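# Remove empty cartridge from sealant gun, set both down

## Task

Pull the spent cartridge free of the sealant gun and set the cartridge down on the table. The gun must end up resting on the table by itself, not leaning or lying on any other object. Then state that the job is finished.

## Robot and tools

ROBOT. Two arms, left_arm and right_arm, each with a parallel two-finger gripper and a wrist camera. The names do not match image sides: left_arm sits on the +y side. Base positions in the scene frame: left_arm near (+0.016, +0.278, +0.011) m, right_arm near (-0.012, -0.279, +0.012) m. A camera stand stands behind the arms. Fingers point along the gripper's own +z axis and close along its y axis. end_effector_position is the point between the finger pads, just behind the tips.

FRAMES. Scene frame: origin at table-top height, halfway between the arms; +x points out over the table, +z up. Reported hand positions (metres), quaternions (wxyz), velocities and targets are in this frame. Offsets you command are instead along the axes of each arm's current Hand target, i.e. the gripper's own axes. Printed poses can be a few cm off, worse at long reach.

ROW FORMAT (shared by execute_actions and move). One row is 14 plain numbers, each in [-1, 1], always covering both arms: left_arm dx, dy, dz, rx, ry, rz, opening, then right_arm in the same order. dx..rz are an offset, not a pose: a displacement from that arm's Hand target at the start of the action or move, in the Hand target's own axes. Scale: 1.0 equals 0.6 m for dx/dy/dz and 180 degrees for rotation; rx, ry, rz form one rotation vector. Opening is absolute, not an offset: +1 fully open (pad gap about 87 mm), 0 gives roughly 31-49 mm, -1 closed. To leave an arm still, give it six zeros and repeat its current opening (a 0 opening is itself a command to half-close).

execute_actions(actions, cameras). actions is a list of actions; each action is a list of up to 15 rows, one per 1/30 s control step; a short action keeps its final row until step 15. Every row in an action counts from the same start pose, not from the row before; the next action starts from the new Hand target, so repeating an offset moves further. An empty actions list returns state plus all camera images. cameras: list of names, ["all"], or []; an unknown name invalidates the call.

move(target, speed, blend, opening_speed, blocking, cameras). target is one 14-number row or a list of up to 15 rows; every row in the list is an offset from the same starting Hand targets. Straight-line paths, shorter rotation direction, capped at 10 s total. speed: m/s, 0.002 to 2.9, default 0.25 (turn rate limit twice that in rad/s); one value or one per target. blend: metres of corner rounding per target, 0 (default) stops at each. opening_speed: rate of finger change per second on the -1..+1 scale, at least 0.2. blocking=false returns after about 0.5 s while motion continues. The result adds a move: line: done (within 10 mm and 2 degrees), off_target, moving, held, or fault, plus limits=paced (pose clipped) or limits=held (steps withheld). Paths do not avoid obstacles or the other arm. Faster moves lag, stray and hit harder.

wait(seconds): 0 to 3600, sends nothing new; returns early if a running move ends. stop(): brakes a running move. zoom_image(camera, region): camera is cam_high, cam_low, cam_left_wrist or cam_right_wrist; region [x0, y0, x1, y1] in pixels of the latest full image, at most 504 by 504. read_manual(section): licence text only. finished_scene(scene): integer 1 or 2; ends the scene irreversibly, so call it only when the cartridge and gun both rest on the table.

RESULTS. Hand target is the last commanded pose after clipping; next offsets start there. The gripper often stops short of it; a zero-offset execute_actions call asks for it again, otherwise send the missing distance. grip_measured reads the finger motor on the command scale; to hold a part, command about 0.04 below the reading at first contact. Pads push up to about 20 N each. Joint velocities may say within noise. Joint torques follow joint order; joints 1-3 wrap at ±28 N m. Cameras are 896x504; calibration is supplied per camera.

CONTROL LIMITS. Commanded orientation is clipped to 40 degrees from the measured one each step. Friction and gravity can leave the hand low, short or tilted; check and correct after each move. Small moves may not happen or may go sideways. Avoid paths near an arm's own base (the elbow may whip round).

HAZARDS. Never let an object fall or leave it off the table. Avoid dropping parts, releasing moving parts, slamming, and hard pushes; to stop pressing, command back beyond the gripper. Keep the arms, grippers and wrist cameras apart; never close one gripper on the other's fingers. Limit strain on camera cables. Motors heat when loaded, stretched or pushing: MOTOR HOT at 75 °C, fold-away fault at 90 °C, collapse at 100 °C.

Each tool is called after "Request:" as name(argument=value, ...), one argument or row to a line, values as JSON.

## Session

Request:
execute_actions(
  actions=[],
)

Request:
zoom_image(
  camera="cam_high",
  region=[70, 130, 570, 410],
)

Scene clock: 0.00 s.
left_arm: end_effector_position=(+0.3464, +0.1130, +0.3253) grip_measured=+1.000 end_effector_quat_wxyz=(+0.466, -0.016, +0.882, -0.070) | right_arm: end_effector_position=(+0.3039, -0.1521, +0.2970) grip_measured=+1.000 end_effector_quat_wxyz=(+0.582, +0.020, +0.798, +0.153)
Joint positions: left_arm=[-0.648 1.381 1.624 -0.885 -0.384 -0.441 1] | right_arm=[0.445 0.954 0.967 -0.297 0.207 0.342 1]
Joint velocities: within noise
Joint torques (N m): no reading
Heat: left arm: 26 °C; right arm: 23 °C.
Hand target: left_arm +0.3466, +0.1130, +0.3335; +0.476, -0.019, +0.876, -0.077 | right_arm +0.3033, -0.1523, +0.2992; +0.583, +0.020, +0.797, +0.154
Tool commands: left_gripper/opening=+1.0 right_gripper/opening=+1.0
camera_calibration:
cam_left_wrist: T_world_to_cam=[[-0.02491, -0.98826, 0.15071, 0.0672], [-0.99311, 0.00719, -0.11698, 0.40266], [0.11452, -0.15258, -0.98163, 0.44066]] pos_world=[0.35109, 0.13076, 0.46954]
cam_right_wrist: T_world_to_cam=[[0.15452, -0.94688, -0.28204, -0.11013], [-0.9125, -0.02733, -0.40817, 0.41932], [0.37878, 0.32044, -0.86824, 0.33778]] pos_world=[0.2717, -0.20105, 0.43337]

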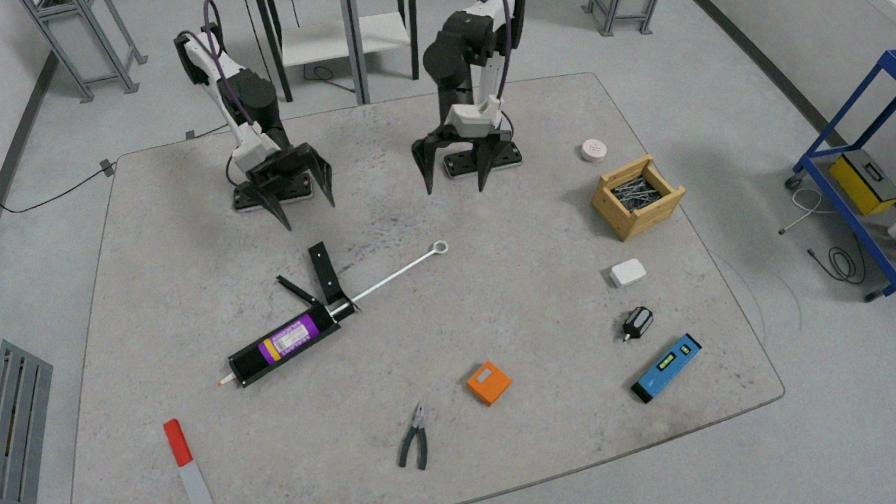

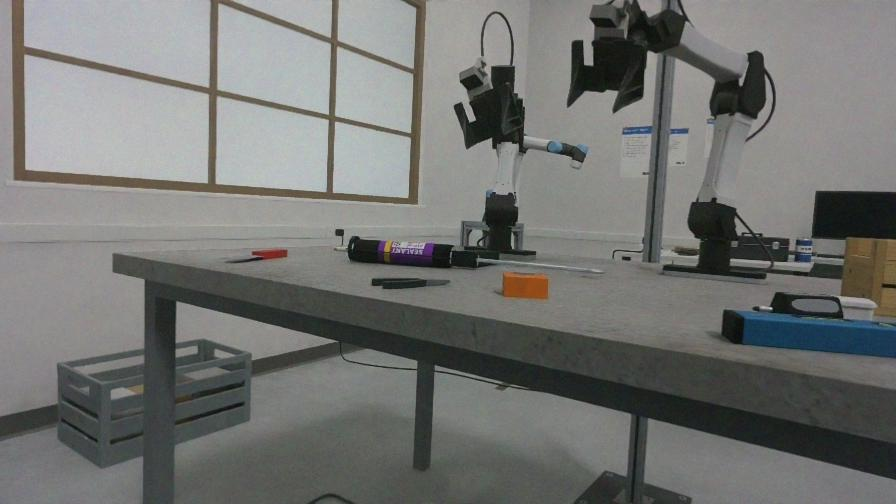

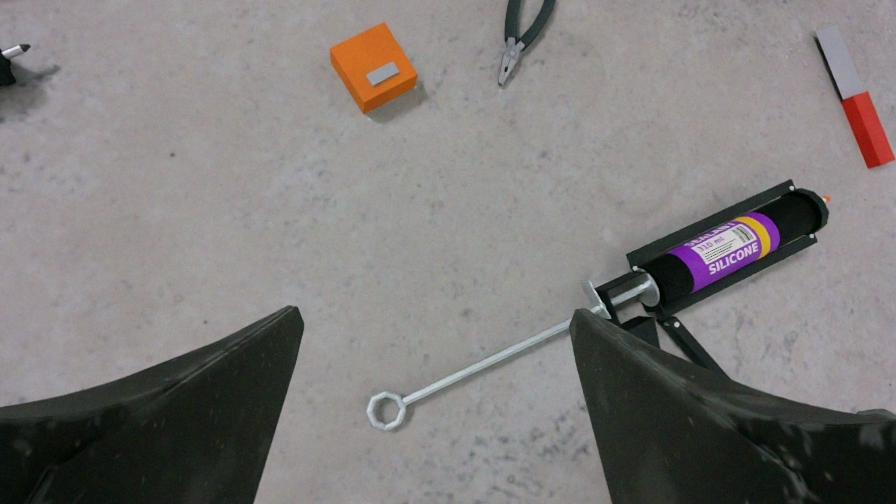

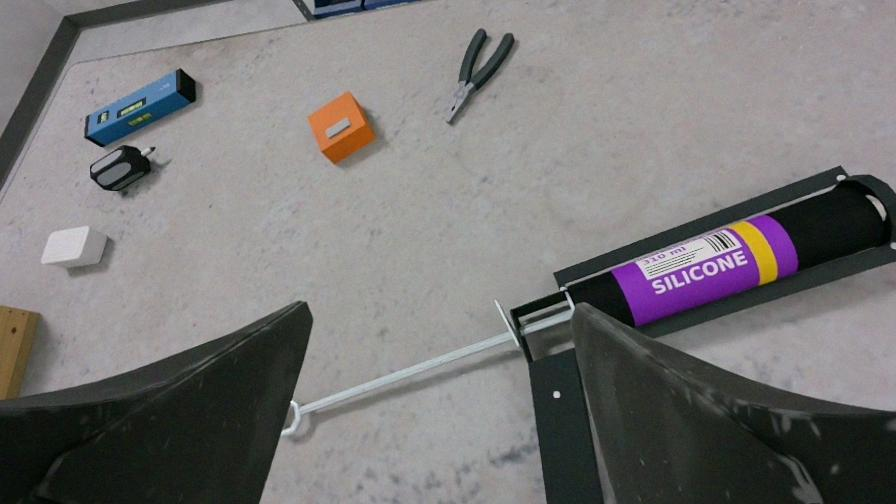

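Scaled by 1.008 from the camera's image (finer frame: 1280x720).

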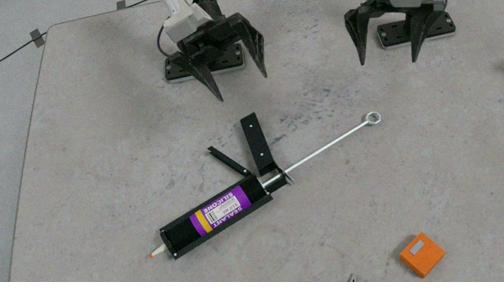

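Request:
move(
  target=[0,0,0,0,0,0,1,0.107,-0.273,0.2175,0.329,0.2815,0.314,1],
  cameras=["cam_right_wrist"],
)

Scene clock: 11.80 s.
left_arm: end_effector_position=(+0.3464, +0.1130, +0.3253) grip_measured=+1.000 end_effector_quat_wxyz=(+0.466, -0.016, +0.882, -0.070) | right_arm: end_effector_position=(+0.4269, -0.2669, +0.1622) grip_measured=+1.000 end_effector_quat_wxyz=(+0.048, +0.563, +0.825, +0.023)
Joint positions: left_arm=[-0.648 1.381 1.624 -0.885 -0.384 -0.441 1] | right_arm=[-0.057 2.273 2.377 -1.569 0.011 1.143 1]
Joint torques (N m): left_arm=[-0.27 -5.76 5.91 1.68 -0.22 0.13] | right_arm=[-0.57 -8.65 8.38 0.45 -0.29 0.1]
Heat: left arm: 27 °C; right arm: 25 °C.
Hand target: left_arm +0.3466, +0.1130, +0.3335; +0.476, -0.019, +0.876, -0.077 | right_arm +0.4292, -0.2657, +0.1603; +0.000, +0.569, +0.822, +0.000
Off the commanded pose: left_arm 0.008 m, 1 deg | right_arm 0.003 m, 6 deg.
joint sent to its limit (right arm) — joint 4 (wrist pitch), lower limit. The joint targets are off in orientation, not in position.
move: off_target (right_arm)
cam_right_wrist: T_world_to_cam=[[-0.92945, -0.3536, -0.1053, 0.31664], [-0.31981, 0.62988, 0.70779, 0.21472], [-0.18395, 0.69154, -0.69853, 0.5227]] pos_world=[0.45912, -0.38475, 0.24648]

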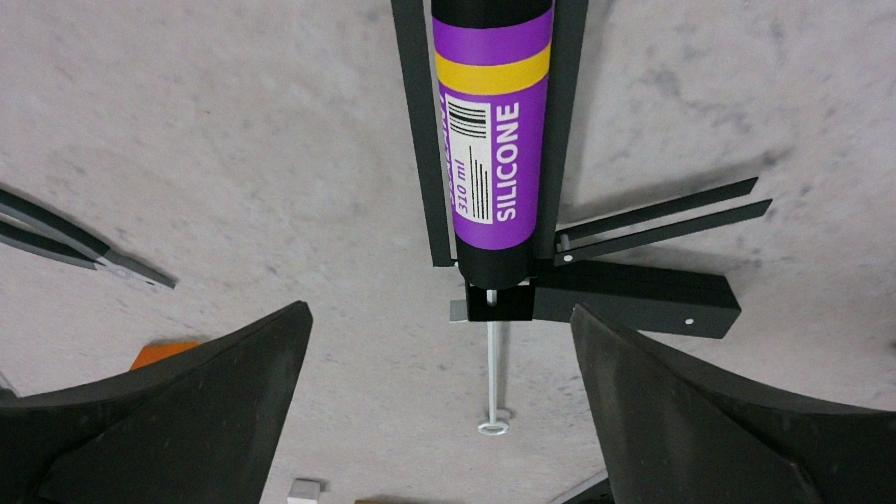

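Request:
move(
  target=[0,0,0,0,0,0,1,0.052,-0.03,0.117,0,0,-0.028,1],
  speed=0.2,
  cameras=["cam_right_wrist"],
)

Scene clock: 17.97 s.
left_arm: end_effector_position=(+0.3464, +0.1130, +0.3253) grip_measured=+1.000 end_effector_quat_wxyz=(+0.466, -0.016, +0.882, -0.070) | right_arm: end_effector_position=(+0.4005, -0.2454, +0.0778) grip_measured=+1.000 end_effector_quat_wxyz=(-0.013, +0.538, +0.843, -0.014)
Joint positions: left_arm=[-0.648 1.381 1.624 -0.885 -0.384 -0.441 1] | right_arm=[-0.009 2.254 1.998 -1.352 0.011 1.131 1]
Joint torques (N m): left_arm=[-0.14 -5.61 5.82 1.68 -0.17 0.1] | right_arm=[-0.2 -13.56 5.24 0.46 -0.15 -0.16]
Heat: left arm: 28 °C; right arm: 26 °C.
Hand target: left_arm +0.3466, +0.1130, +0.3335; +0.476, -0.019, +0.876, -0.077 | right_arm +0.4013, -0.2429, +0.0900; +0.000, +0.532, +0.846, +0.000
Off the commanded pose: left_arm 0.008 m, 1 deg | right_arm 0.013 m, 2 deg.
move: off_target (right_arm)
cam_right_wrist: T_world_to_cam=[[-0.91191, -0.40965, 0.02477, 0.25992], [-0.25327, 0.60925, 0.75145, 0.21745], [-0.32292, 0.67898, -0.65933, 0.49361]] pos_world=[0.4515, -0.36115, 0.15561]

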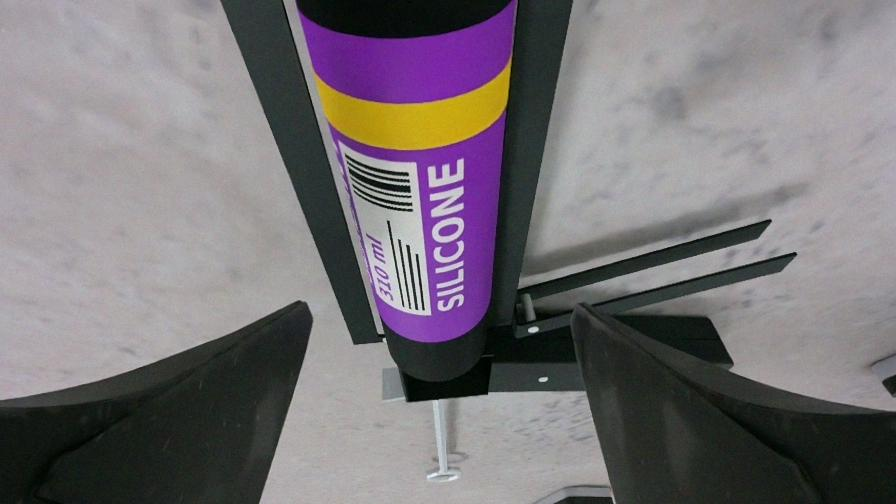

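Request:
move(
  target=[0,0,0,0,0,0,1,0.003,0.007,0.047,0,0,0.02,1],
  speed=0.08,
  cameras=["cam_right_wrist","cam_low"],
)

Request:
zoom_image(
  camera="cam_low",
  region=[340, 190, 490, 290],
)

Scene clock: 22.63 s.
left_arm: end_effector_position=(+0.3464, +0.1130, +0.3253) grip_measured=+1.000 end_effector_quat_wxyz=(+0.466, -0.016, +0.882, -0.070) | right_arm: end_effector_position=(+0.4022, -0.2448, +0.0531) grip_measured=+1.000 end_effector_quat_wxyz=(-0.009, +0.555, +0.832, -0.012)
Joint positions: left_arm=[-0.648 1.381 1.624 -0.885 -0.384 -0.441 1] | right_arm=[-0.009 2.253 1.9 -1.246 0.011 1.171 1]
Joint torques (N m): left_arm=[-0.17 -5.61 5.72 1.66 -0.2 0.12] | right_arm=[0.61 -12.57 5.39 0.45 -0.21 0.13]
Heat: left arm: 28 °C; right arm: 27 °C.
Hand target: left_arm +0.3466, +0.1130, +0.3335; +0.476, -0.019, +0.876, -0.077 | right_arm +0.4043, -0.2394, +0.0618; +0.000, +0.559, +0.829, +0.000
Off the commanded pose: left_arm 0.008 m, 1 deg | right_arm 0.010 m, 2 deg.
move: done
cam_right_wrist: T_world_to_cam=[[-0.92774, -0.37279, 0.01797, 0.27811], [-0.23464, 0.62001, 0.74869, 0.23134], [-0.29025, 0.69037, -0.66268, 0.46719]] pos_world=[0.44789, -0.36229, 0.1314]
Images, in order (width x height): cam_low 896x504, cam_right_wrist 896x504.

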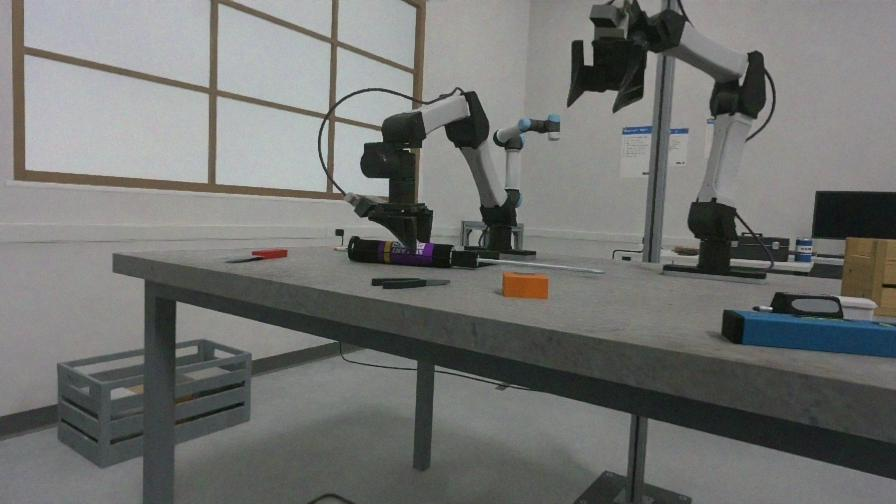

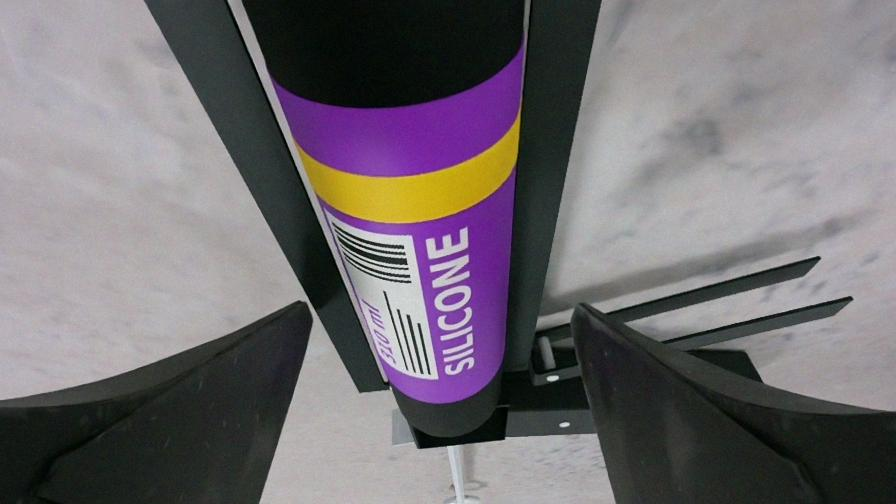

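Scaled by 3.360 from the camera's image (finer frame: 1280x720).

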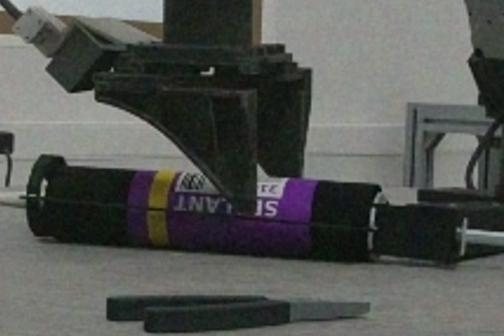

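Request:
move(
  target=[0,0,0,0,0,0,1,-0.003,0.006,0.012,0,0,-0.037,1],
  speed=0.05,
  cameras=["cam_right_wrist","cam_low"],
)

Request:
zoom_image(
  camera="cam_low",
  region=[340, 190, 490, 290],
)

Scene clock: 27.90 s.
left_arm: end_effector_position=(+0.3464, +0.1130, +0.3253) grip_measured=+1.000 end_effector_quat_wxyz=(+0.466, -0.016, +0.882, -0.070) | right_arm: end_effector_position=(+0.4001, -0.2458, +0.0530) grip_measured=+1.000 end_effector_quat_wxyz=(-0.008, +0.519, +0.854, -0.011)
Joint positions: left_arm=[-0.648 1.381 1.624 -0.885 -0.384 -0.441 1] | right_arm=[-0.007 2.253 1.9 -1.242 0.011 1.088 1]
Joint torques (N m): left_arm=[-0.1 -5.83 5.83 1.71 -0.18 0.13] | right_arm=[0.8 -9.54 8.88 0.44 -0.18 -0.09]
Heat: left arm: 28 °C; right arm: 28 °C.
Hand target: left_arm +0.3466, +0.1130, +0.3335; +0.476, -0.019, +0.876, -0.077 | right_arm +0.4083, -0.2397, +0.0546; +0.000, +0.510, +0.860, +0.000
Off the commanded pose: left_arm 0.008 m, 1 deg | right_arm 0.010 m, 2 deg.
move: done
cam_right_wrist: T_world_to_cam=[[-0.89312, -0.4496, 0.01367, 0.24334], [-0.28872, 0.59631, 0.74903, 0.24732], [-0.34492, 0.66503, -0.66239, 0.48289]] pos_world=[0.4553, -0.35922, 0.13129]
Images, in order (width x height): cam_low 896x504, cam_right_wrist 896x504.

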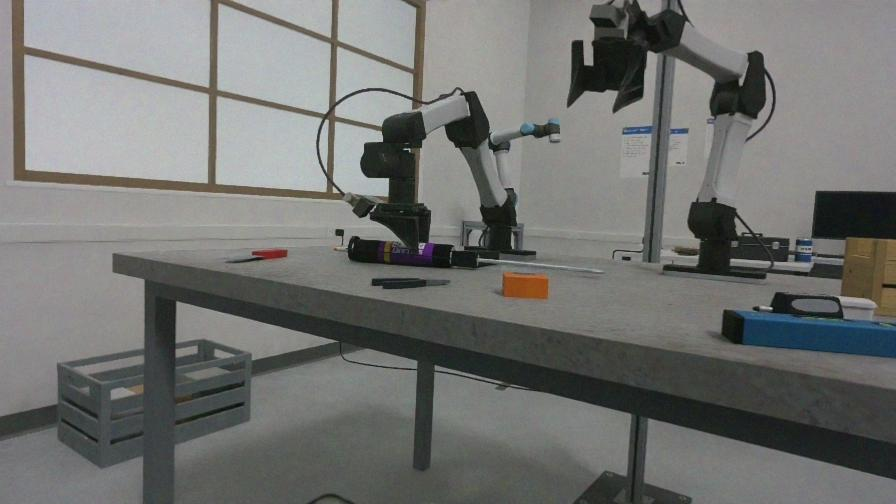

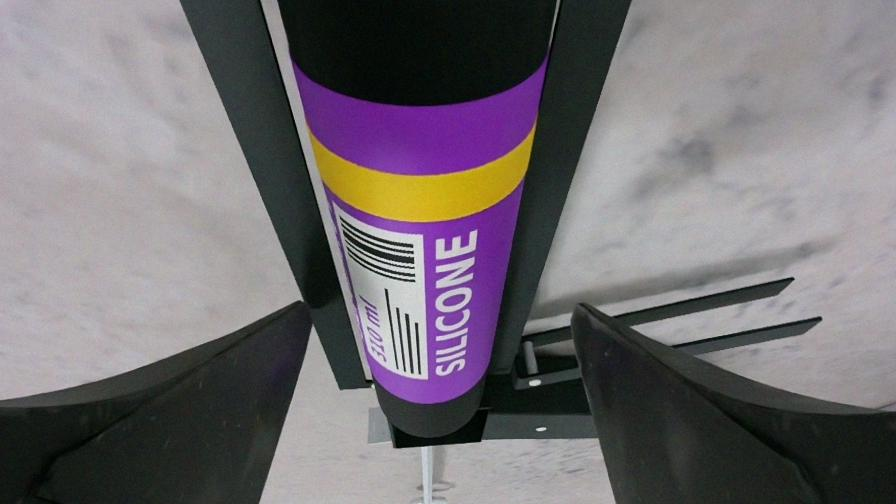

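Scaled by 3.360 from the camera's image (finer frame: 1280x720).

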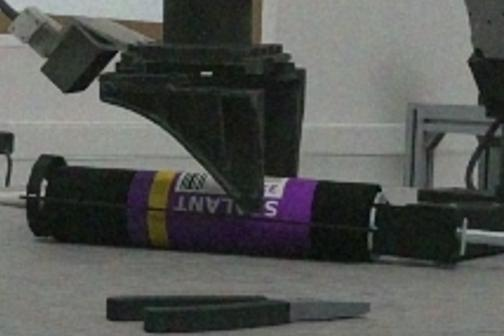

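Request:
move(
  target=[0,0,0,0,0,0,1,-0.003,0.012,0.012,0,0,-0.004,1],
  speed=0.05,
  cameras=["cam_right_wrist"],
)

Scene clock: 31.07 s.
left_arm: end_effector_position=(+0.3464, +0.1130, +0.3253) grip_measured=+1.000 end_effector_quat_wxyz=(+0.466, -0.016, +0.882, -0.070) | right_arm: end_effector_position=(+0.4100, -0.2429, +0.0509) grip_measured=+1.000 end_effector_quat_wxyz=(+0.000, +0.513, +0.858, -0.006)
Joint positions: left_arm=[-0.648 1.381 1.624 -0.885 -0.384 -0.441 1] | right_arm=[0 2.281 1.939 -1.236 0.011 1.079 1]
Joint torques (N m): left_arm=[-0.28 -5.85 5.85 1.69 -0.16 0.11] | right_arm=[0.58 -8.88 8.61 0.45 -0.23 -0.17]
Heat: left arm: 28 °C; right arm: 28 °C.
Hand target: left_arm +0.3466, +0.1130, +0.3335; +0.476, -0.019, +0.876, -0.077 | right_arm +0.4156, -0.2378, +0.0476; +0.000, +0.504, +0.864, +0.000
Off the commanded pose: left_arm 0.008 m, 1 deg | right_arm 0.008 m, 1 deg.
move: done
cam_right_wrist: T_world_to_cam=[[-0.88608, -0.46352, -0.00227, 0.24803], [-0.31133, 0.5915, 0.74377, 0.25844], [-0.34341, 0.65975, -0.66843, 0.4813]] pos_world=[0.46552, -0.35544, 0.13006]

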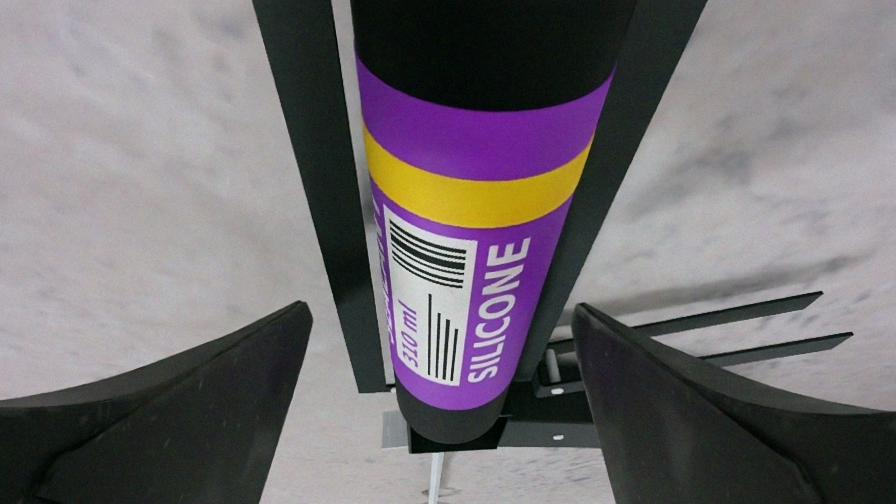

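Request:
move(
  target=[0,0,0,0,0,0,1,0.0,-0.018,0.006,0,0,0.012,1],
  speed=0.05,
  cameras=["cam_right_wrist","cam_low"],
)

Request:
zoom_image(
  camera="cam_low",
  region=[340, 190, 490, 290],
)

Scene clock: 36.67 s.
left_arm: end_effector_position=(+0.3464, +0.1130, +0.3253) grip_measured=+1.000 end_effector_quat_wxyz=(+0.466, -0.016, +0.882, -0.070) | right_arm: end_effector_position=(+0.4038, -0.2429, +0.0370) grip_measured=+1.000 end_effector_quat_wxyz=(-0.008, +0.513, +0.858, -0.011)
Joint positions: left_arm=[-0.648 1.381 1.624 -0.885 -0.384 -0.441 1] | right_arm=[0 2.281 1.882 -1.196 0.011 1.079 1]
Joint torques (N m): left_arm=[-0.28 -5.79 6.02 1.66 -0.17 0.1] | right_arm=[-0.46 -12.42 5.42 0.45 -0.13 0.18]
Heat: left arm: 29 °C; right arm: 29 °C.
Hand target: left_arm +0.3466, +0.1130, +0.3335; +0.476, -0.019, +0.876, -0.077 | right_arm +0.4061, -0.2431, +0.0439; +0.000, +0.520, +0.854, +0.000
Off the commanded pose: left_arm 0.008 m, 1 deg | right_arm 0.007 m, 2 deg.
move: done
cam_right_wrist: T_world_to_cam=[[-0.88599, -0.46351, 0.01327, 0.24179], [-0.29825, 0.59155, 0.74908, 0.26142], [-0.35506, 0.65972, -0.66235, 0.4744]] pos_world=[0.46064, -0.35554, 0.11519]
Images, in order (width x height): cam_low 896x504, cam_right_wrist 896x504.

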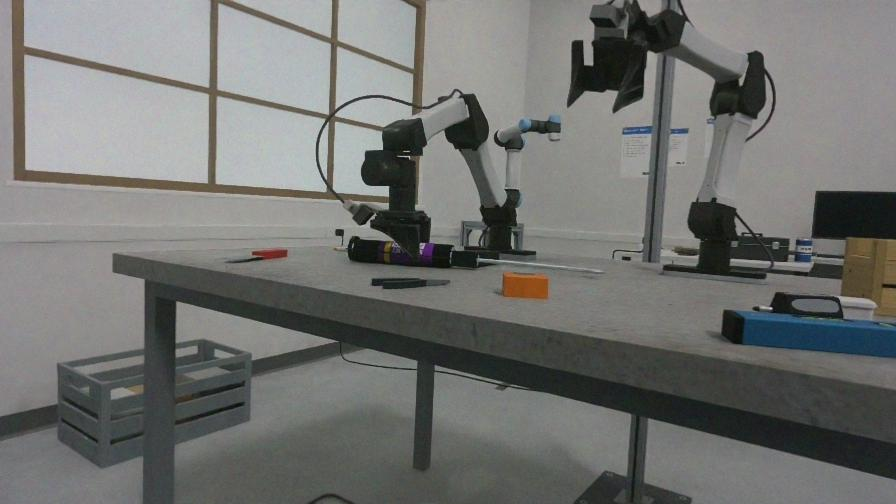

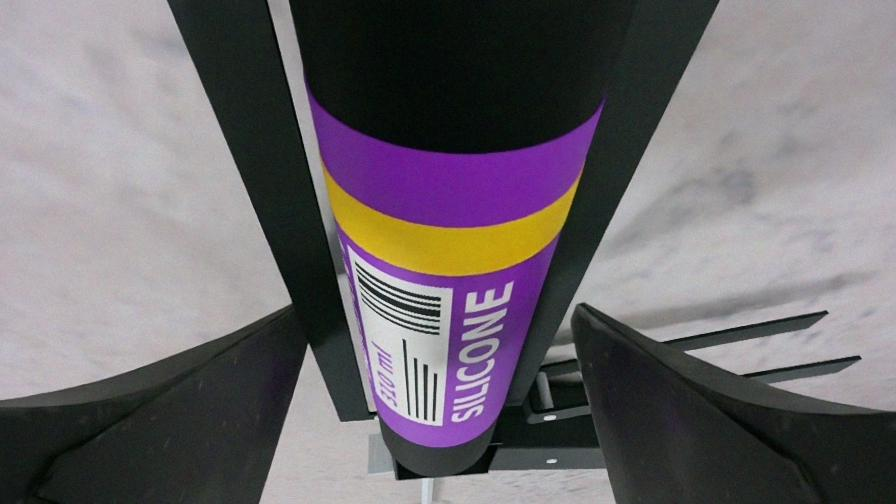

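Scaled by 3.360 from the camera's image (finer frame: 1280x720).

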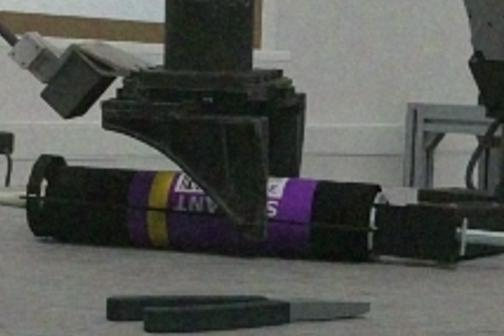

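Request:
move(
  target=[0,0,0,0,0,0,1,0.0,-0.003,-0.018,0,0,0,1],
  speed=0.05,
  cameras=["cam_right_wrist","cam_low"],
)

Request:
zoom_image(
  camera="cam_low",
  region=[340, 190, 490, 290],
)

Scene clock: 39.60 s.
left_arm: end_effector_position=(+0.3464, +0.1130, +0.3253) grip_measured=+1.000 end_effector_quat_wxyz=(+0.466, -0.016, +0.882, -0.070) | right_arm: end_effector_position=(+0.4014, -0.2430, +0.0372) grip_measured=+1.000 end_effector_quat_wxyz=(-0.012, +0.513, +0.858, -0.013)
Joint positions: left_arm=[-0.648 1.381 1.624 -0.885 -0.384 -0.441 1] | right_arm=[0 2.281 1.882 -1.206 0.011 1.079 1]
Joint torques (N m): left_arm=[-0.34 -5.82 5.85 1.7 -0.22 0.11] | right_arm=[-0.61 -13.57 7.19 0.18 -0.21 0.11]
Heat: left arm: 29 °C; right arm: 29 °C.
Hand target: left_arm +0.3466, +0.1130, +0.3335; +0.476, -0.019, +0.876, -0.077 | right_arm +0.4045, -0.2440, +0.0547; +0.000, +0.520, +0.854, +0.000
Off the commanded pose: left_arm 0.008 m, 1 deg | right_arm 0.018 m, 2 deg.
move: off_target (right_arm)
cam_right_wrist: T_world_to_cam=[[-0.88584, -0.46348, 0.02176, 0.23936], [-0.29106, 0.5916, 0.75186, 0.25756], [-0.36134, 0.6597, -0.65896, 0.47613]] pos_world=[0.45904, -0.35554, 0.1149]
Images, in order (width x height): cam_low 896x504, cam_right_wrist 896x504.

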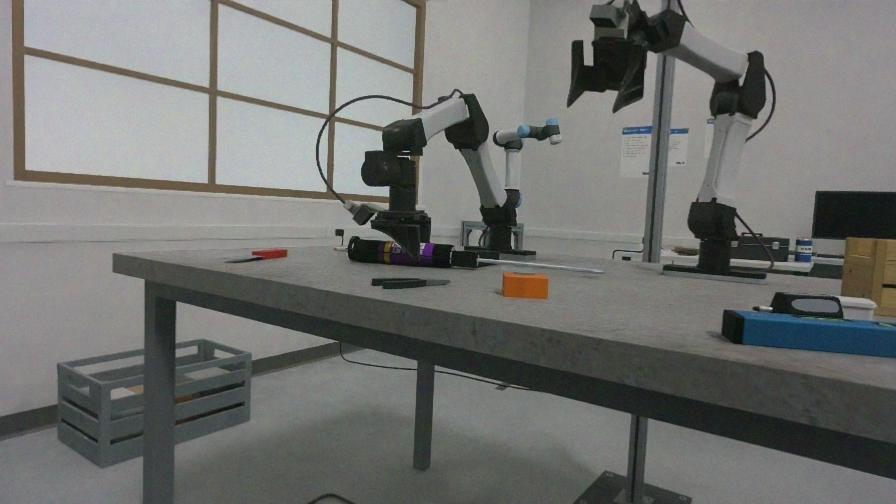

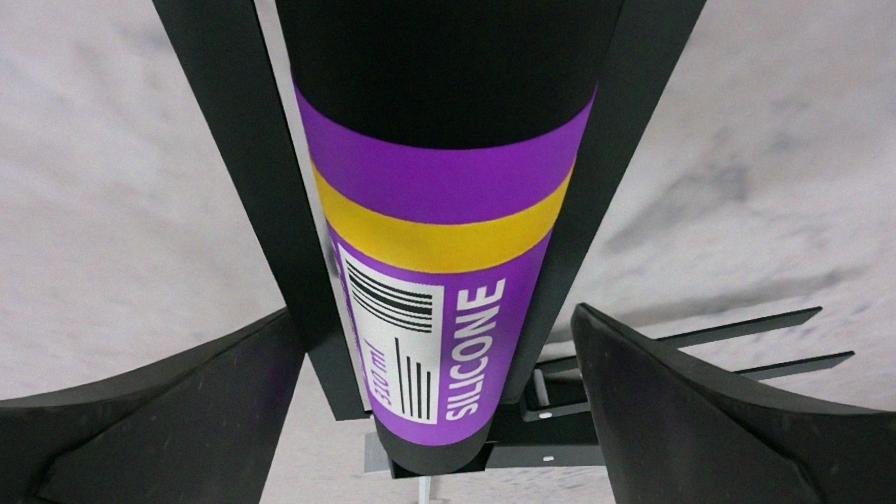

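Scaled by 3.360 from the camera's image (finer frame: 1280x720).

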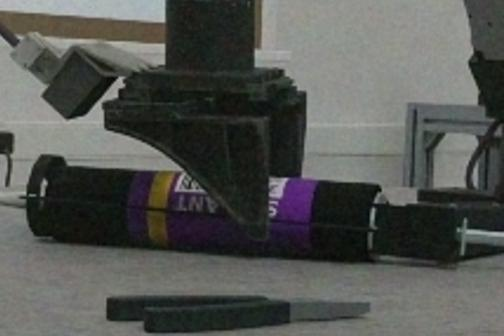

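Request:
move(
  target=[0,0,0,0,0,0,1,0.0,0.003,-0.012,0,0,0,1],
  speed=0.05,
)

Scene clock: 41.40 s.
left_arm: end_effector_position=(+0.3464, +0.1130, +0.3253) grip_measured=+1.000 end_effector_quat_wxyz=(+0.466, -0.016, +0.882, -0.070) | right_arm: end_effector_position=(+0.4011, -0.2430, +0.0420) grip_measured=+1.000 end_effector_quat_wxyz=(-0.013, +0.513, +0.858, -0.014)
Joint positions: left_arm=[-0.648 1.381 1.624 -0.885 -0.384 -0.441 1] | right_arm=[0 2.281 1.901 -1.228 0.011 1.079 1]
Joint torques (N m): left_arm=[-0.24 -5.82 5.81 1.68 -0.2 0.13] | right_arm=[-0.44 -13.35 8.46 0.07 -0.19 0.12]
Heat: left arm: 29 °C; right arm: 30 °C.
Hand target: left_arm +0.3466, +0.1130, +0.3335; +0.476, -0.019, +0.876, -0.077 | right_arm +0.4062, -0.2431, +0.0619; +0.000, +0.520, +0.854, +0.000
Off the commanded pose: left_arm 0.008 m, 1 deg | right_arm 0.021 m, 2 deg.
move: off_target (right_arm)

Slightly more, then close.

Request:
move(
  target=[0,0,0,0,0,0,1,0.0,0,-0.007,0,0,0,1],
  speed=0.05,
)

Request:
move(
  target=[0,0,0,0,0,0,1,0,0,0,0,0,0,0.0],
  opening_speed=0.6,
  cameras=["cam_right_wrist","cam_low"],
)

Request:
zoom_image(
  camera="cam_low",
  region=[340, 190, 490, 290],
)

Scene clock: 44.47 s.
left_arm: end_effector_position=(+0.3464, +0.1130, +0.3253) grip_measured=+1.000 end_effector_quat_wxyz=(+0.466, -0.016, +0.882, -0.070) | right_arm: end_effector_position=(+0.4012, -0.2430, +0.0456) grip_measured=+1.000 end_effector_quat_wxyz=(-0.014, +0.513, +0.858, -0.014)
Joint positions: left_arm=[-0.648 1.381 1.624 -0.885 -0.384 -0.441 1] | right_arm=[0 2.281 1.915 -1.244 0.011 1.079 1]
Joint torques (N m): left_arm=[-0.43 -5.9 5.76 1.69 -0.2 0.14] | right_arm=[-0.55 -13.45 8.69 0.02 -0.17 0.16]
Heat: left arm: 29 °C; right arm: 31 °C.
Hand target: left_arm +0.3466, +0.1130, +0.3335; +0.476, -0.019, +0.876, -0.077 | right_arm +0.4061, -0.2431, +0.0661; +0.000, +0.520, +0.854, +0.000
Off the commanded pose: left_arm 0.008 m, 1 deg | right_arm 0.021 m, 3 deg.
move: off_target (right_arm)

Scene clock: 46.33 s.
left_arm: end_effector_position=(+0.3464, +0.1130, +0.3253) grip_measured=+1.000 end_effector_quat_wxyz=(+0.466, -0.016, +0.882, -0.070) | right_arm: end_effector_position=(+0.4016, -0.2429, +0.0457) grip_measured=+0.427 end_effector_quat_wxyz=(-0.014, +0.515, +0.857, -0.014)
Joint positions: left_arm=[-0.648 1.381 1.624 -0.885 -0.384 -0.441 1] | right_arm=[0 2.281 1.916 -1.244 0.011 1.084 0.713]
Joint torques (N m): left_arm=[-0.55 -5.65 5.79 1.68 -0.24 0.1] | right_arm=[-0.39 -13.41 8.51 0.08 -0.14 0.11]
Heat: left arm: 29 °C; right arm: 31 °C.
Hand target: left_arm +0.3466, +0.1130, +0.3335; +0.476, -0.019, +0.876, -0.077 | right_arm +0.4061, -0.2431, +0.0661; +0.000, +0.520, +0.854, +0.000
Off the commanded pose: left_arm 0.008 m, 1 deg | right_arm 0.021 m, 2 deg.
move: done
cam_right_wrist: T_world_to_cam=[[-0.88784, -0.45943, 0.02583, 0.24098], [-0.28496, 0.59303, 0.75307, 0.24893], [-0.3613, 0.66124, -0.65744, 0.48201]] pos_world=[0.45904, -0.35563, 0.12321]
Images, in order (width x height): cam_low 896x504, cam_right_wrist 896x504.

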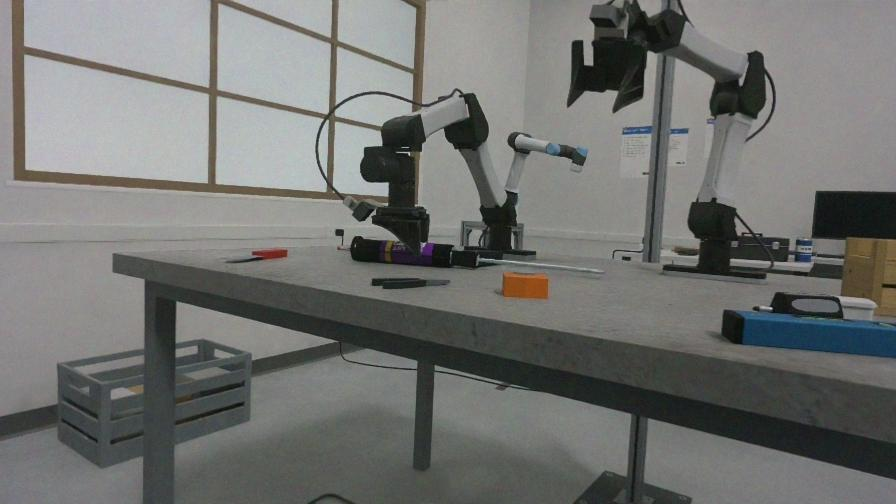

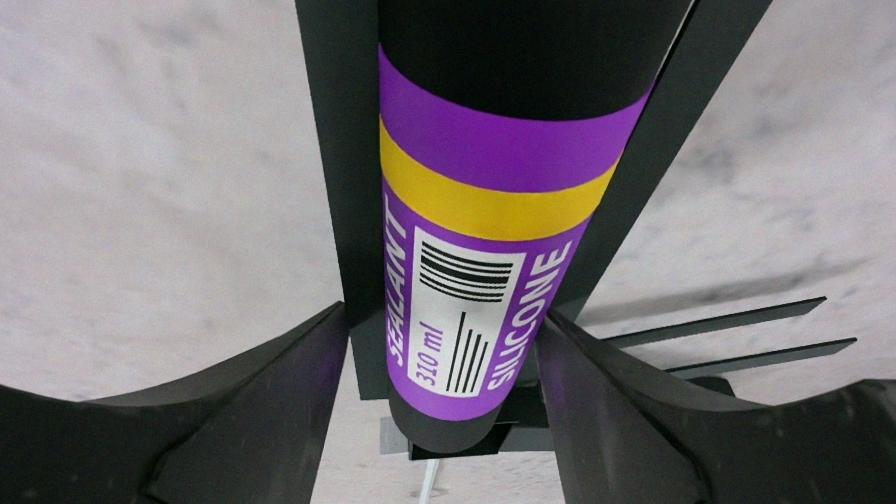

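Scaled by 3.360 from the camera's image (finer frame: 1280x720).

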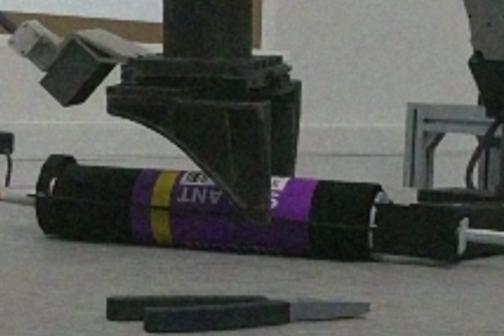

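Request:
move(
  target=[0,0,0,0,0,0,1,0,0,0,0,0,0,0.8],
  opening_speed=0.6,
)

Request:
move(
  target=[0,0,0,0,0,0,1,0,0,-0.012,0,0,0,0.8],
  speed=0.05,
  cameras=["cam_right_wrist","cam_low"],
)

Request:
zoom_image(
  camera="cam_low",
  region=[340, 190, 490, 290],
)

Scene clock: 50.67 s.
left_arm: end_effector_position=(+0.3464, +0.1130, +0.3253) grip_measured=+1.000 end_effector_quat_wxyz=(+0.466, -0.016, +0.882, -0.070) | right_arm: end_effector_position=(+0.3995, -0.2429, +0.0460) grip_measured=+0.800 end_effector_quat_wxyz=(-0.017, +0.515, +0.857, -0.016)
Joint positions: left_arm=[-0.648 1.381 1.624 -0.885 -0.384 -0.441 1] | right_arm=[0 2.281 1.916 -1.252 0.011 1.084 0.9]
Joint torques (N m): left_arm=[-0.1 -5.81 5.85 1.68 -0.18 0.06] | right_arm=[-0.64 -13.39 8.49 0.15 -0.2 0.08]
Heat: left arm: 29 °C; right arm: 32 °C.
Hand target: left_arm +0.3466, +0.1130, +0.3335; +0.476, -0.019, +0.876, -0.077 | right_arm +0.4061, -0.2431, +0.0661; +0.000, +0.520, +0.854, +0.000
Off the commanded pose: left_arm 0.008 m, 1 deg | right_arm 0.021 m, 3 deg.
move: done

Scene clock: 51.47 s.
left_arm: end_effector_position=(+0.3464, +0.1130, +0.3253) grip_measured=+1.000 end_effector_quat_wxyz=(+0.466, -0.016, +0.882, -0.070) | right_arm: end_effector_position=(+0.3996, -0.2429, +0.0521) grip_measured=+0.800 end_effector_quat_wxyz=(-0.018, +0.515, +0.857, -0.017)
Joint positions: left_arm=[-0.648 1.381 1.624 -0.885 -0.384 -0.441 1] | right_arm=[0 2.281 1.94 -1.278 0.011 1.084 0.9]
Joint torques (N m): left_arm=[-0.17 -5.87 5.91 1.7 -0.23 0.09] | right_arm=[-0.54 -13.57 8.49 0.12 -0.23 0.11]
Heat: left arm: 29 °C; right arm: 32 °C.
Hand target: left_arm +0.3466, +0.1130, +0.3335; +0.476, -0.019, +0.876, -0.077 | right_arm +0.4061, -0.2431, +0.0733; +0.000, +0.520, +0.854, +0.000
Off the commanded pose: left_arm 0.008 m, 1 deg | right_arm 0.022 m, 3 deg.
move: off_target (right_arm)
cam_right_wrist: T_world_to_cam=[[-0.8875, -0.45946, 0.03529, 0.23848], [-0.27692, 0.59298, 0.7561, 0.24022], [-0.36832, 0.66126, -0.65351, 0.48809]] pos_world=[0.45795, -0.35563, 0.12892]
Images, in order (width x height): cam_low 896x504, cam_right_wrist 896x504.

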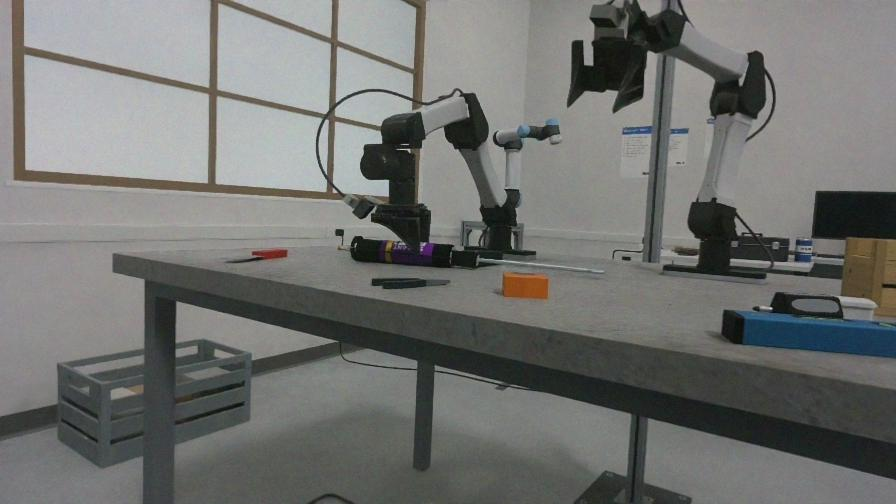

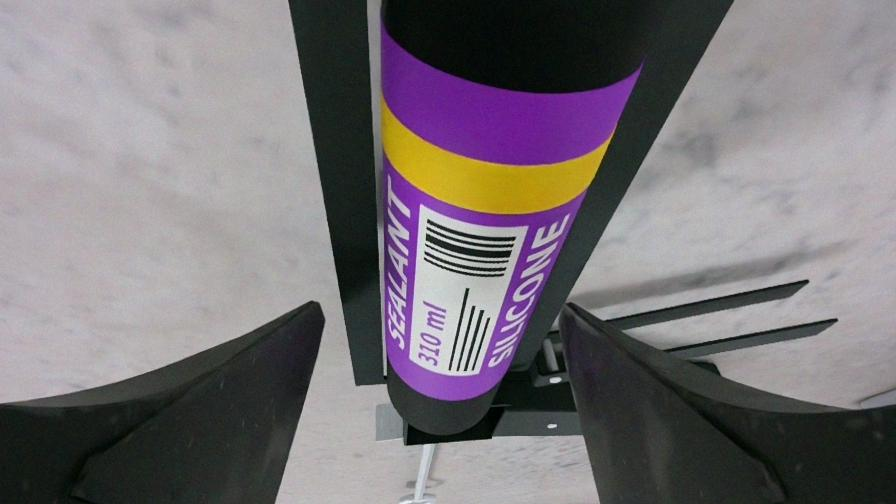

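Scaled by 3.360 from the camera's image (finer frame: 1280x720).

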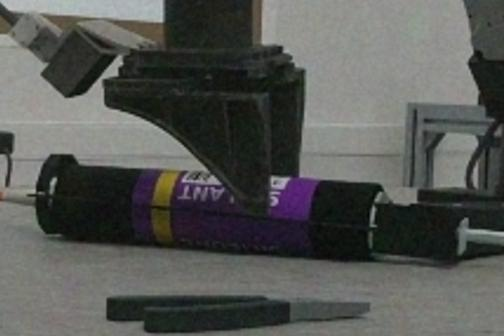

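Request:
move(
  target=[0,0,0,0,0,0,1,0,-0.008,0,0,0,0.034,0.8],
  speed=0.05,
)

Request:
move(
  target=[0,0,0,0,0,0,1,0,0,0,0,0,0,0.0],
  opening_speed=0.6,
  cameras=["cam_right_wrist","cam_low"],
)

Request:
zoom_image(
  camera="cam_low",
  region=[340, 190, 490, 290],
)

Scene clock: 56.43 s.
left_arm: end_effector_position=(+0.3464, +0.1130, +0.3253) grip_measured=+1.000 end_effector_quat_wxyz=(+0.466, -0.016, +0.882, -0.070) | right_arm: end_effector_position=(+0.3987, -0.2429, +0.0596) grip_measured=+0.800 end_effector_quat_wxyz=(-0.014, +0.554, +0.833, -0.015)
Joint positions: left_arm=[-0.648 1.381 1.624 -0.885 -0.384 -0.441 1] | right_arm=[-0.004 2.248 1.916 -1.279 0.011 1.172 0.9]
Joint torques (N m): left_arm=[-0.39 -5.81 5.93 1.68 -0.2 0.15] | right_arm=[-1.02 -13.55 5.23 0.42 -0.17 0.14]
Heat: left arm: 30 °C; right arm: 34 °C.
Hand target: left_arm +0.3466, +0.1130, +0.3335; +0.476, -0.019, +0.876, -0.077 | right_arm +0.4018, -0.2453, +0.0732; +0.000, +0.565, +0.825, +0.000
Off the commanded pose: left_arm 0.008 m, 1 deg | right_arm 0.014 m, 3 deg.
move: off_target (right_arm)

Scene clock: 58.07 s.
left_arm: end_effector_position=(+0.3464, +0.1130, +0.3253) grip_measured=+1.000 end_effector_quat_wxyz=(+0.466, -0.016, +0.882, -0.070) | right_arm: end_effector_position=(+0.3983, -0.2438, +0.0614) grip_measured=+0.000 end_effector_quat_wxyz=(-0.013, +0.555, +0.832, -0.015)
Joint positions: left_arm=[-0.648 1.381 1.624 -0.885 -0.384 -0.441 1] | right_arm=[-0.006 2.243 1.916 -1.282 0.011 1.172 0.5]
Joint torques (N m): left_arm=[-0.27 -5.83 5.89 1.7 -0.19 0.11] | right_arm=[-0.62 -13.23 5.55 0.4 -0.2 0.18]
Heat: left arm: 30 °C; right arm: 34 °C.
Hand target: left_arm +0.3466, +0.1130, +0.3335; +0.476, -0.019, +0.876, -0.077 | right_arm +0.4018, -0.2452, +0.0733; +0.000, +0.565, +0.825, +0.000
Off the commanded pose: left_arm 0.008 m, 1 deg | right_arm 0.012 m, 3 deg.
move: done
cam_right_wrist: T_world_to_cam=[[-0.92724, -0.3735, 0.02709, 0.27372], [-0.22773, 0.61983, 0.75097, 0.22061], [-0.29727, 0.69016, -0.65978, 0.47349]] pos_world=[0.4448, -0.36129, 0.13931]
Images, in order (width x height): cam_low 896x504, cam_right_wrist 896x504.

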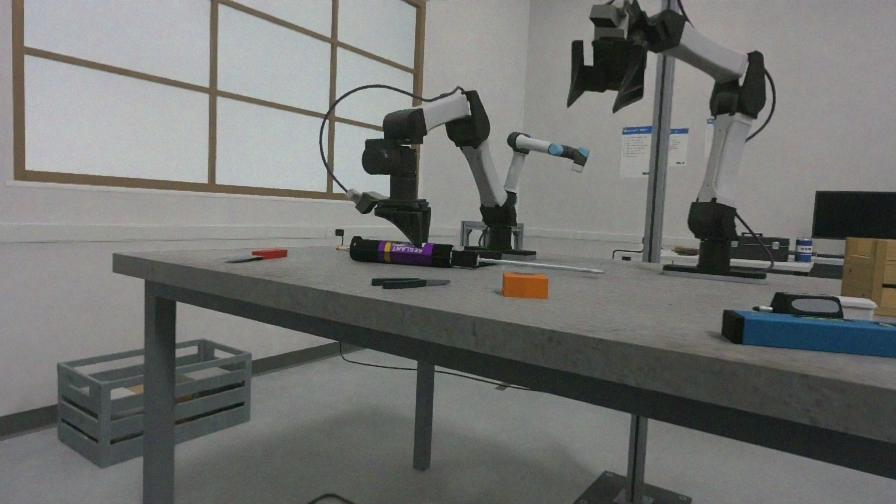

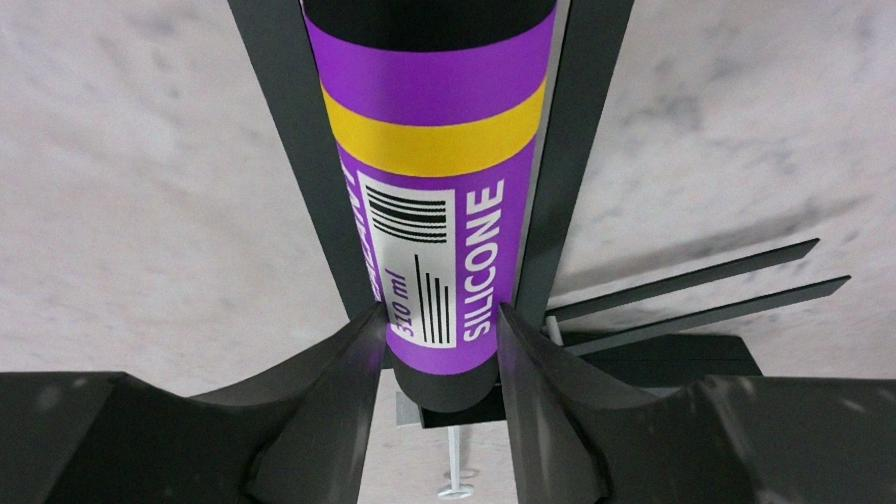

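Scaled by 3.360 from the camera's image (finer frame: 1280x720).

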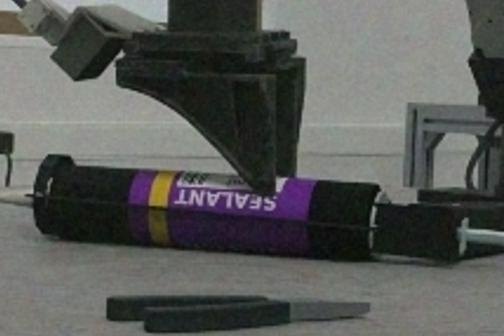

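Request:
move(
  target=[0,0,0,0,0,0,1,0,0,0,0,0,0,0.7],
  opening_speed=0.8,
)

Request:
move(
  target=[0,0,0,0,0,0,1,0,0,0.03,0,0,0,0.7],
  speed=0.04,
)

Scene clock: 61.63 s.
left_arm: end_effector_position=(+0.3464, +0.1130, +0.3253) grip_measured=+1.000 end_effector_quat_wxyz=(+0.466, -0.016, +0.882, -0.070) | right_arm: end_effector_position=(+0.3989, -0.2440, +0.0614) grip_measured=+0.700 end_effector_quat_wxyz=(-0.012, +0.555, +0.832, -0.014)
Joint positions: left_arm=[-0.648 1.381 1.624 -0.885 -0.384 -0.441 1] | right_arm=[-0.007 2.243 1.916 -1.28 0.011 1.172 0.85]
Joint torques (N m): left_arm=[-0.25 -5.65 5.93 1.69 -0.19 0.16] | right_arm=[-0.65 -13 5.37 0.44 -0.22 0.25]
Heat: left arm: 30 °C; right arm: 36 °C.
Hand target: left_arm +0.3466, +0.1130, +0.3335; +0.476, -0.019, +0.876, -0.077 | right_arm +0.4018, -0.2454, +0.0733; +0.000, +0.565, +0.825, +0.000
Off the commanded pose: left_arm 0.008 m, 1 deg | right_arm 0.012 m, 3 deg.
move: done

Scene clock: 62.70 s.
left_arm: end_effector_position=(+0.3464, +0.1130, +0.3253) grip_measured=+1.000 end_effector_quat_wxyz=(+0.466, -0.016, +0.882, -0.070) | right_arm: end_effector_position=(+0.3991, -0.2437, +0.0465) grip_measured=+0.700 end_effector_quat_wxyz=(-0.010, +0.555, +0.831, -0.012)
Joint positions: left_arm=[-0.648 1.381 1.624 -0.885 -0.384 -0.441 1] | right_arm=[-0.007 2.243 1.857 -1.214 0.009 1.173 0.85]
Joint torques (N m): left_arm=[-0.28 -5.94 5.93 1.65 -0.25 0.12] | right_arm=[-0.64 -12.77 5.29 0.43 -0.13 0.21]
Heat: left arm: 30 °C; right arm: 37 °C.
Hand target: left_arm +0.3466, +0.1130, +0.3335; +0.476, -0.019, +0.876, -0.077 | right_arm +0.4019, -0.2454, +0.0553; +0.000, +0.565, +0.825, +0.000
Off the commanded pose: left_arm 0.008 m, 1 deg | right_arm 0.009 m, 2 deg.
move: done

Request:
move(
  target=[0,0,0,0,0,0,1,0,0,0,0,0,0,0.1],
  opening_speed=0.5,
  cameras=["cam_right_wrist","cam_low"],
)

Request:
zoom_image(
  camera="cam_low",
  region=[340, 190, 490, 290],
)

Scene clock: 66.30 s.
left_arm: end_effector_position=(+0.3464, +0.1130, +0.3253) grip_measured=+1.000 end_effector_quat_wxyz=(+0.466, -0.016, +0.882, -0.070) | right_arm: end_effector_position=(+0.4028, -0.2437, +0.0462) grip_measured=+0.411 end_effector_quat_wxyz=(-0.004, +0.556, +0.831, -0.008)
Joint positions: left_arm=[-0.648 1.381 1.624 -0.885 -0.384 -0.441 1] | right_arm=[-0.007 2.243 1.857 -1.199 0.009 1.175 0.705]
Joint torques (N m): left_arm=[-0.17 -5.75 5.76 1.7 -0.21 0.1] | right_arm=[-0.69 -12.52 5.52 0.27 -0.15 0.19]
Heat: left arm: 30 °C; right arm: 38 °C.
Hand target: left_arm +0.3466, +0.1130, +0.3335; +0.476, -0.019, +0.876, -0.077 | right_arm +0.4019, -0.2454, +0.0553; +0.000, +0.565, +0.825, +0.000
Off the commanded pose: left_arm 0.008 m, 1 deg | right_arm 0.009 m, 2 deg.
move: done
cam_right_wrist: T_world_to_cam=[[-0.92892, -0.37027, 0.00386, 0.28091], [-0.24389, 0.61964, 0.74604, 0.23963], [-0.27862, 0.69206, -0.6659, 0.45792]] pos_world=[0.44697, -0.36139, 0.12507]
Images, in order (width x height): cam_low 896x504, cam_right_wrist 896x504.

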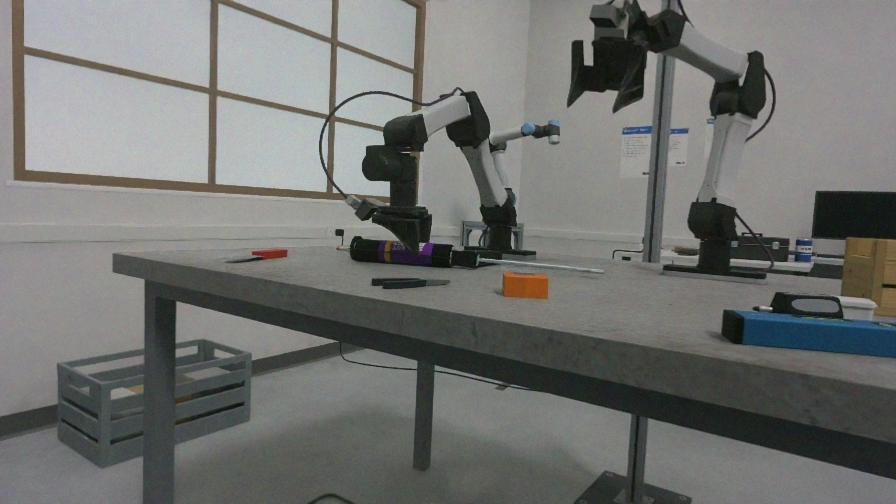

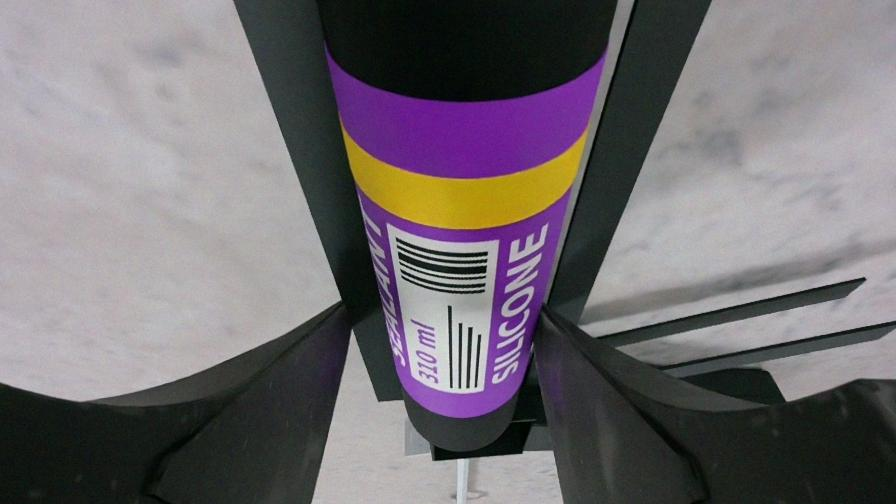

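Scaled by 3.360 from the camera's image (finer frame: 1280x720).

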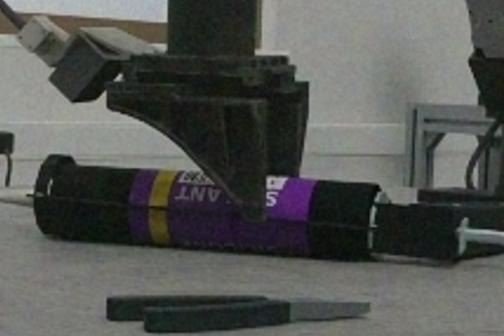

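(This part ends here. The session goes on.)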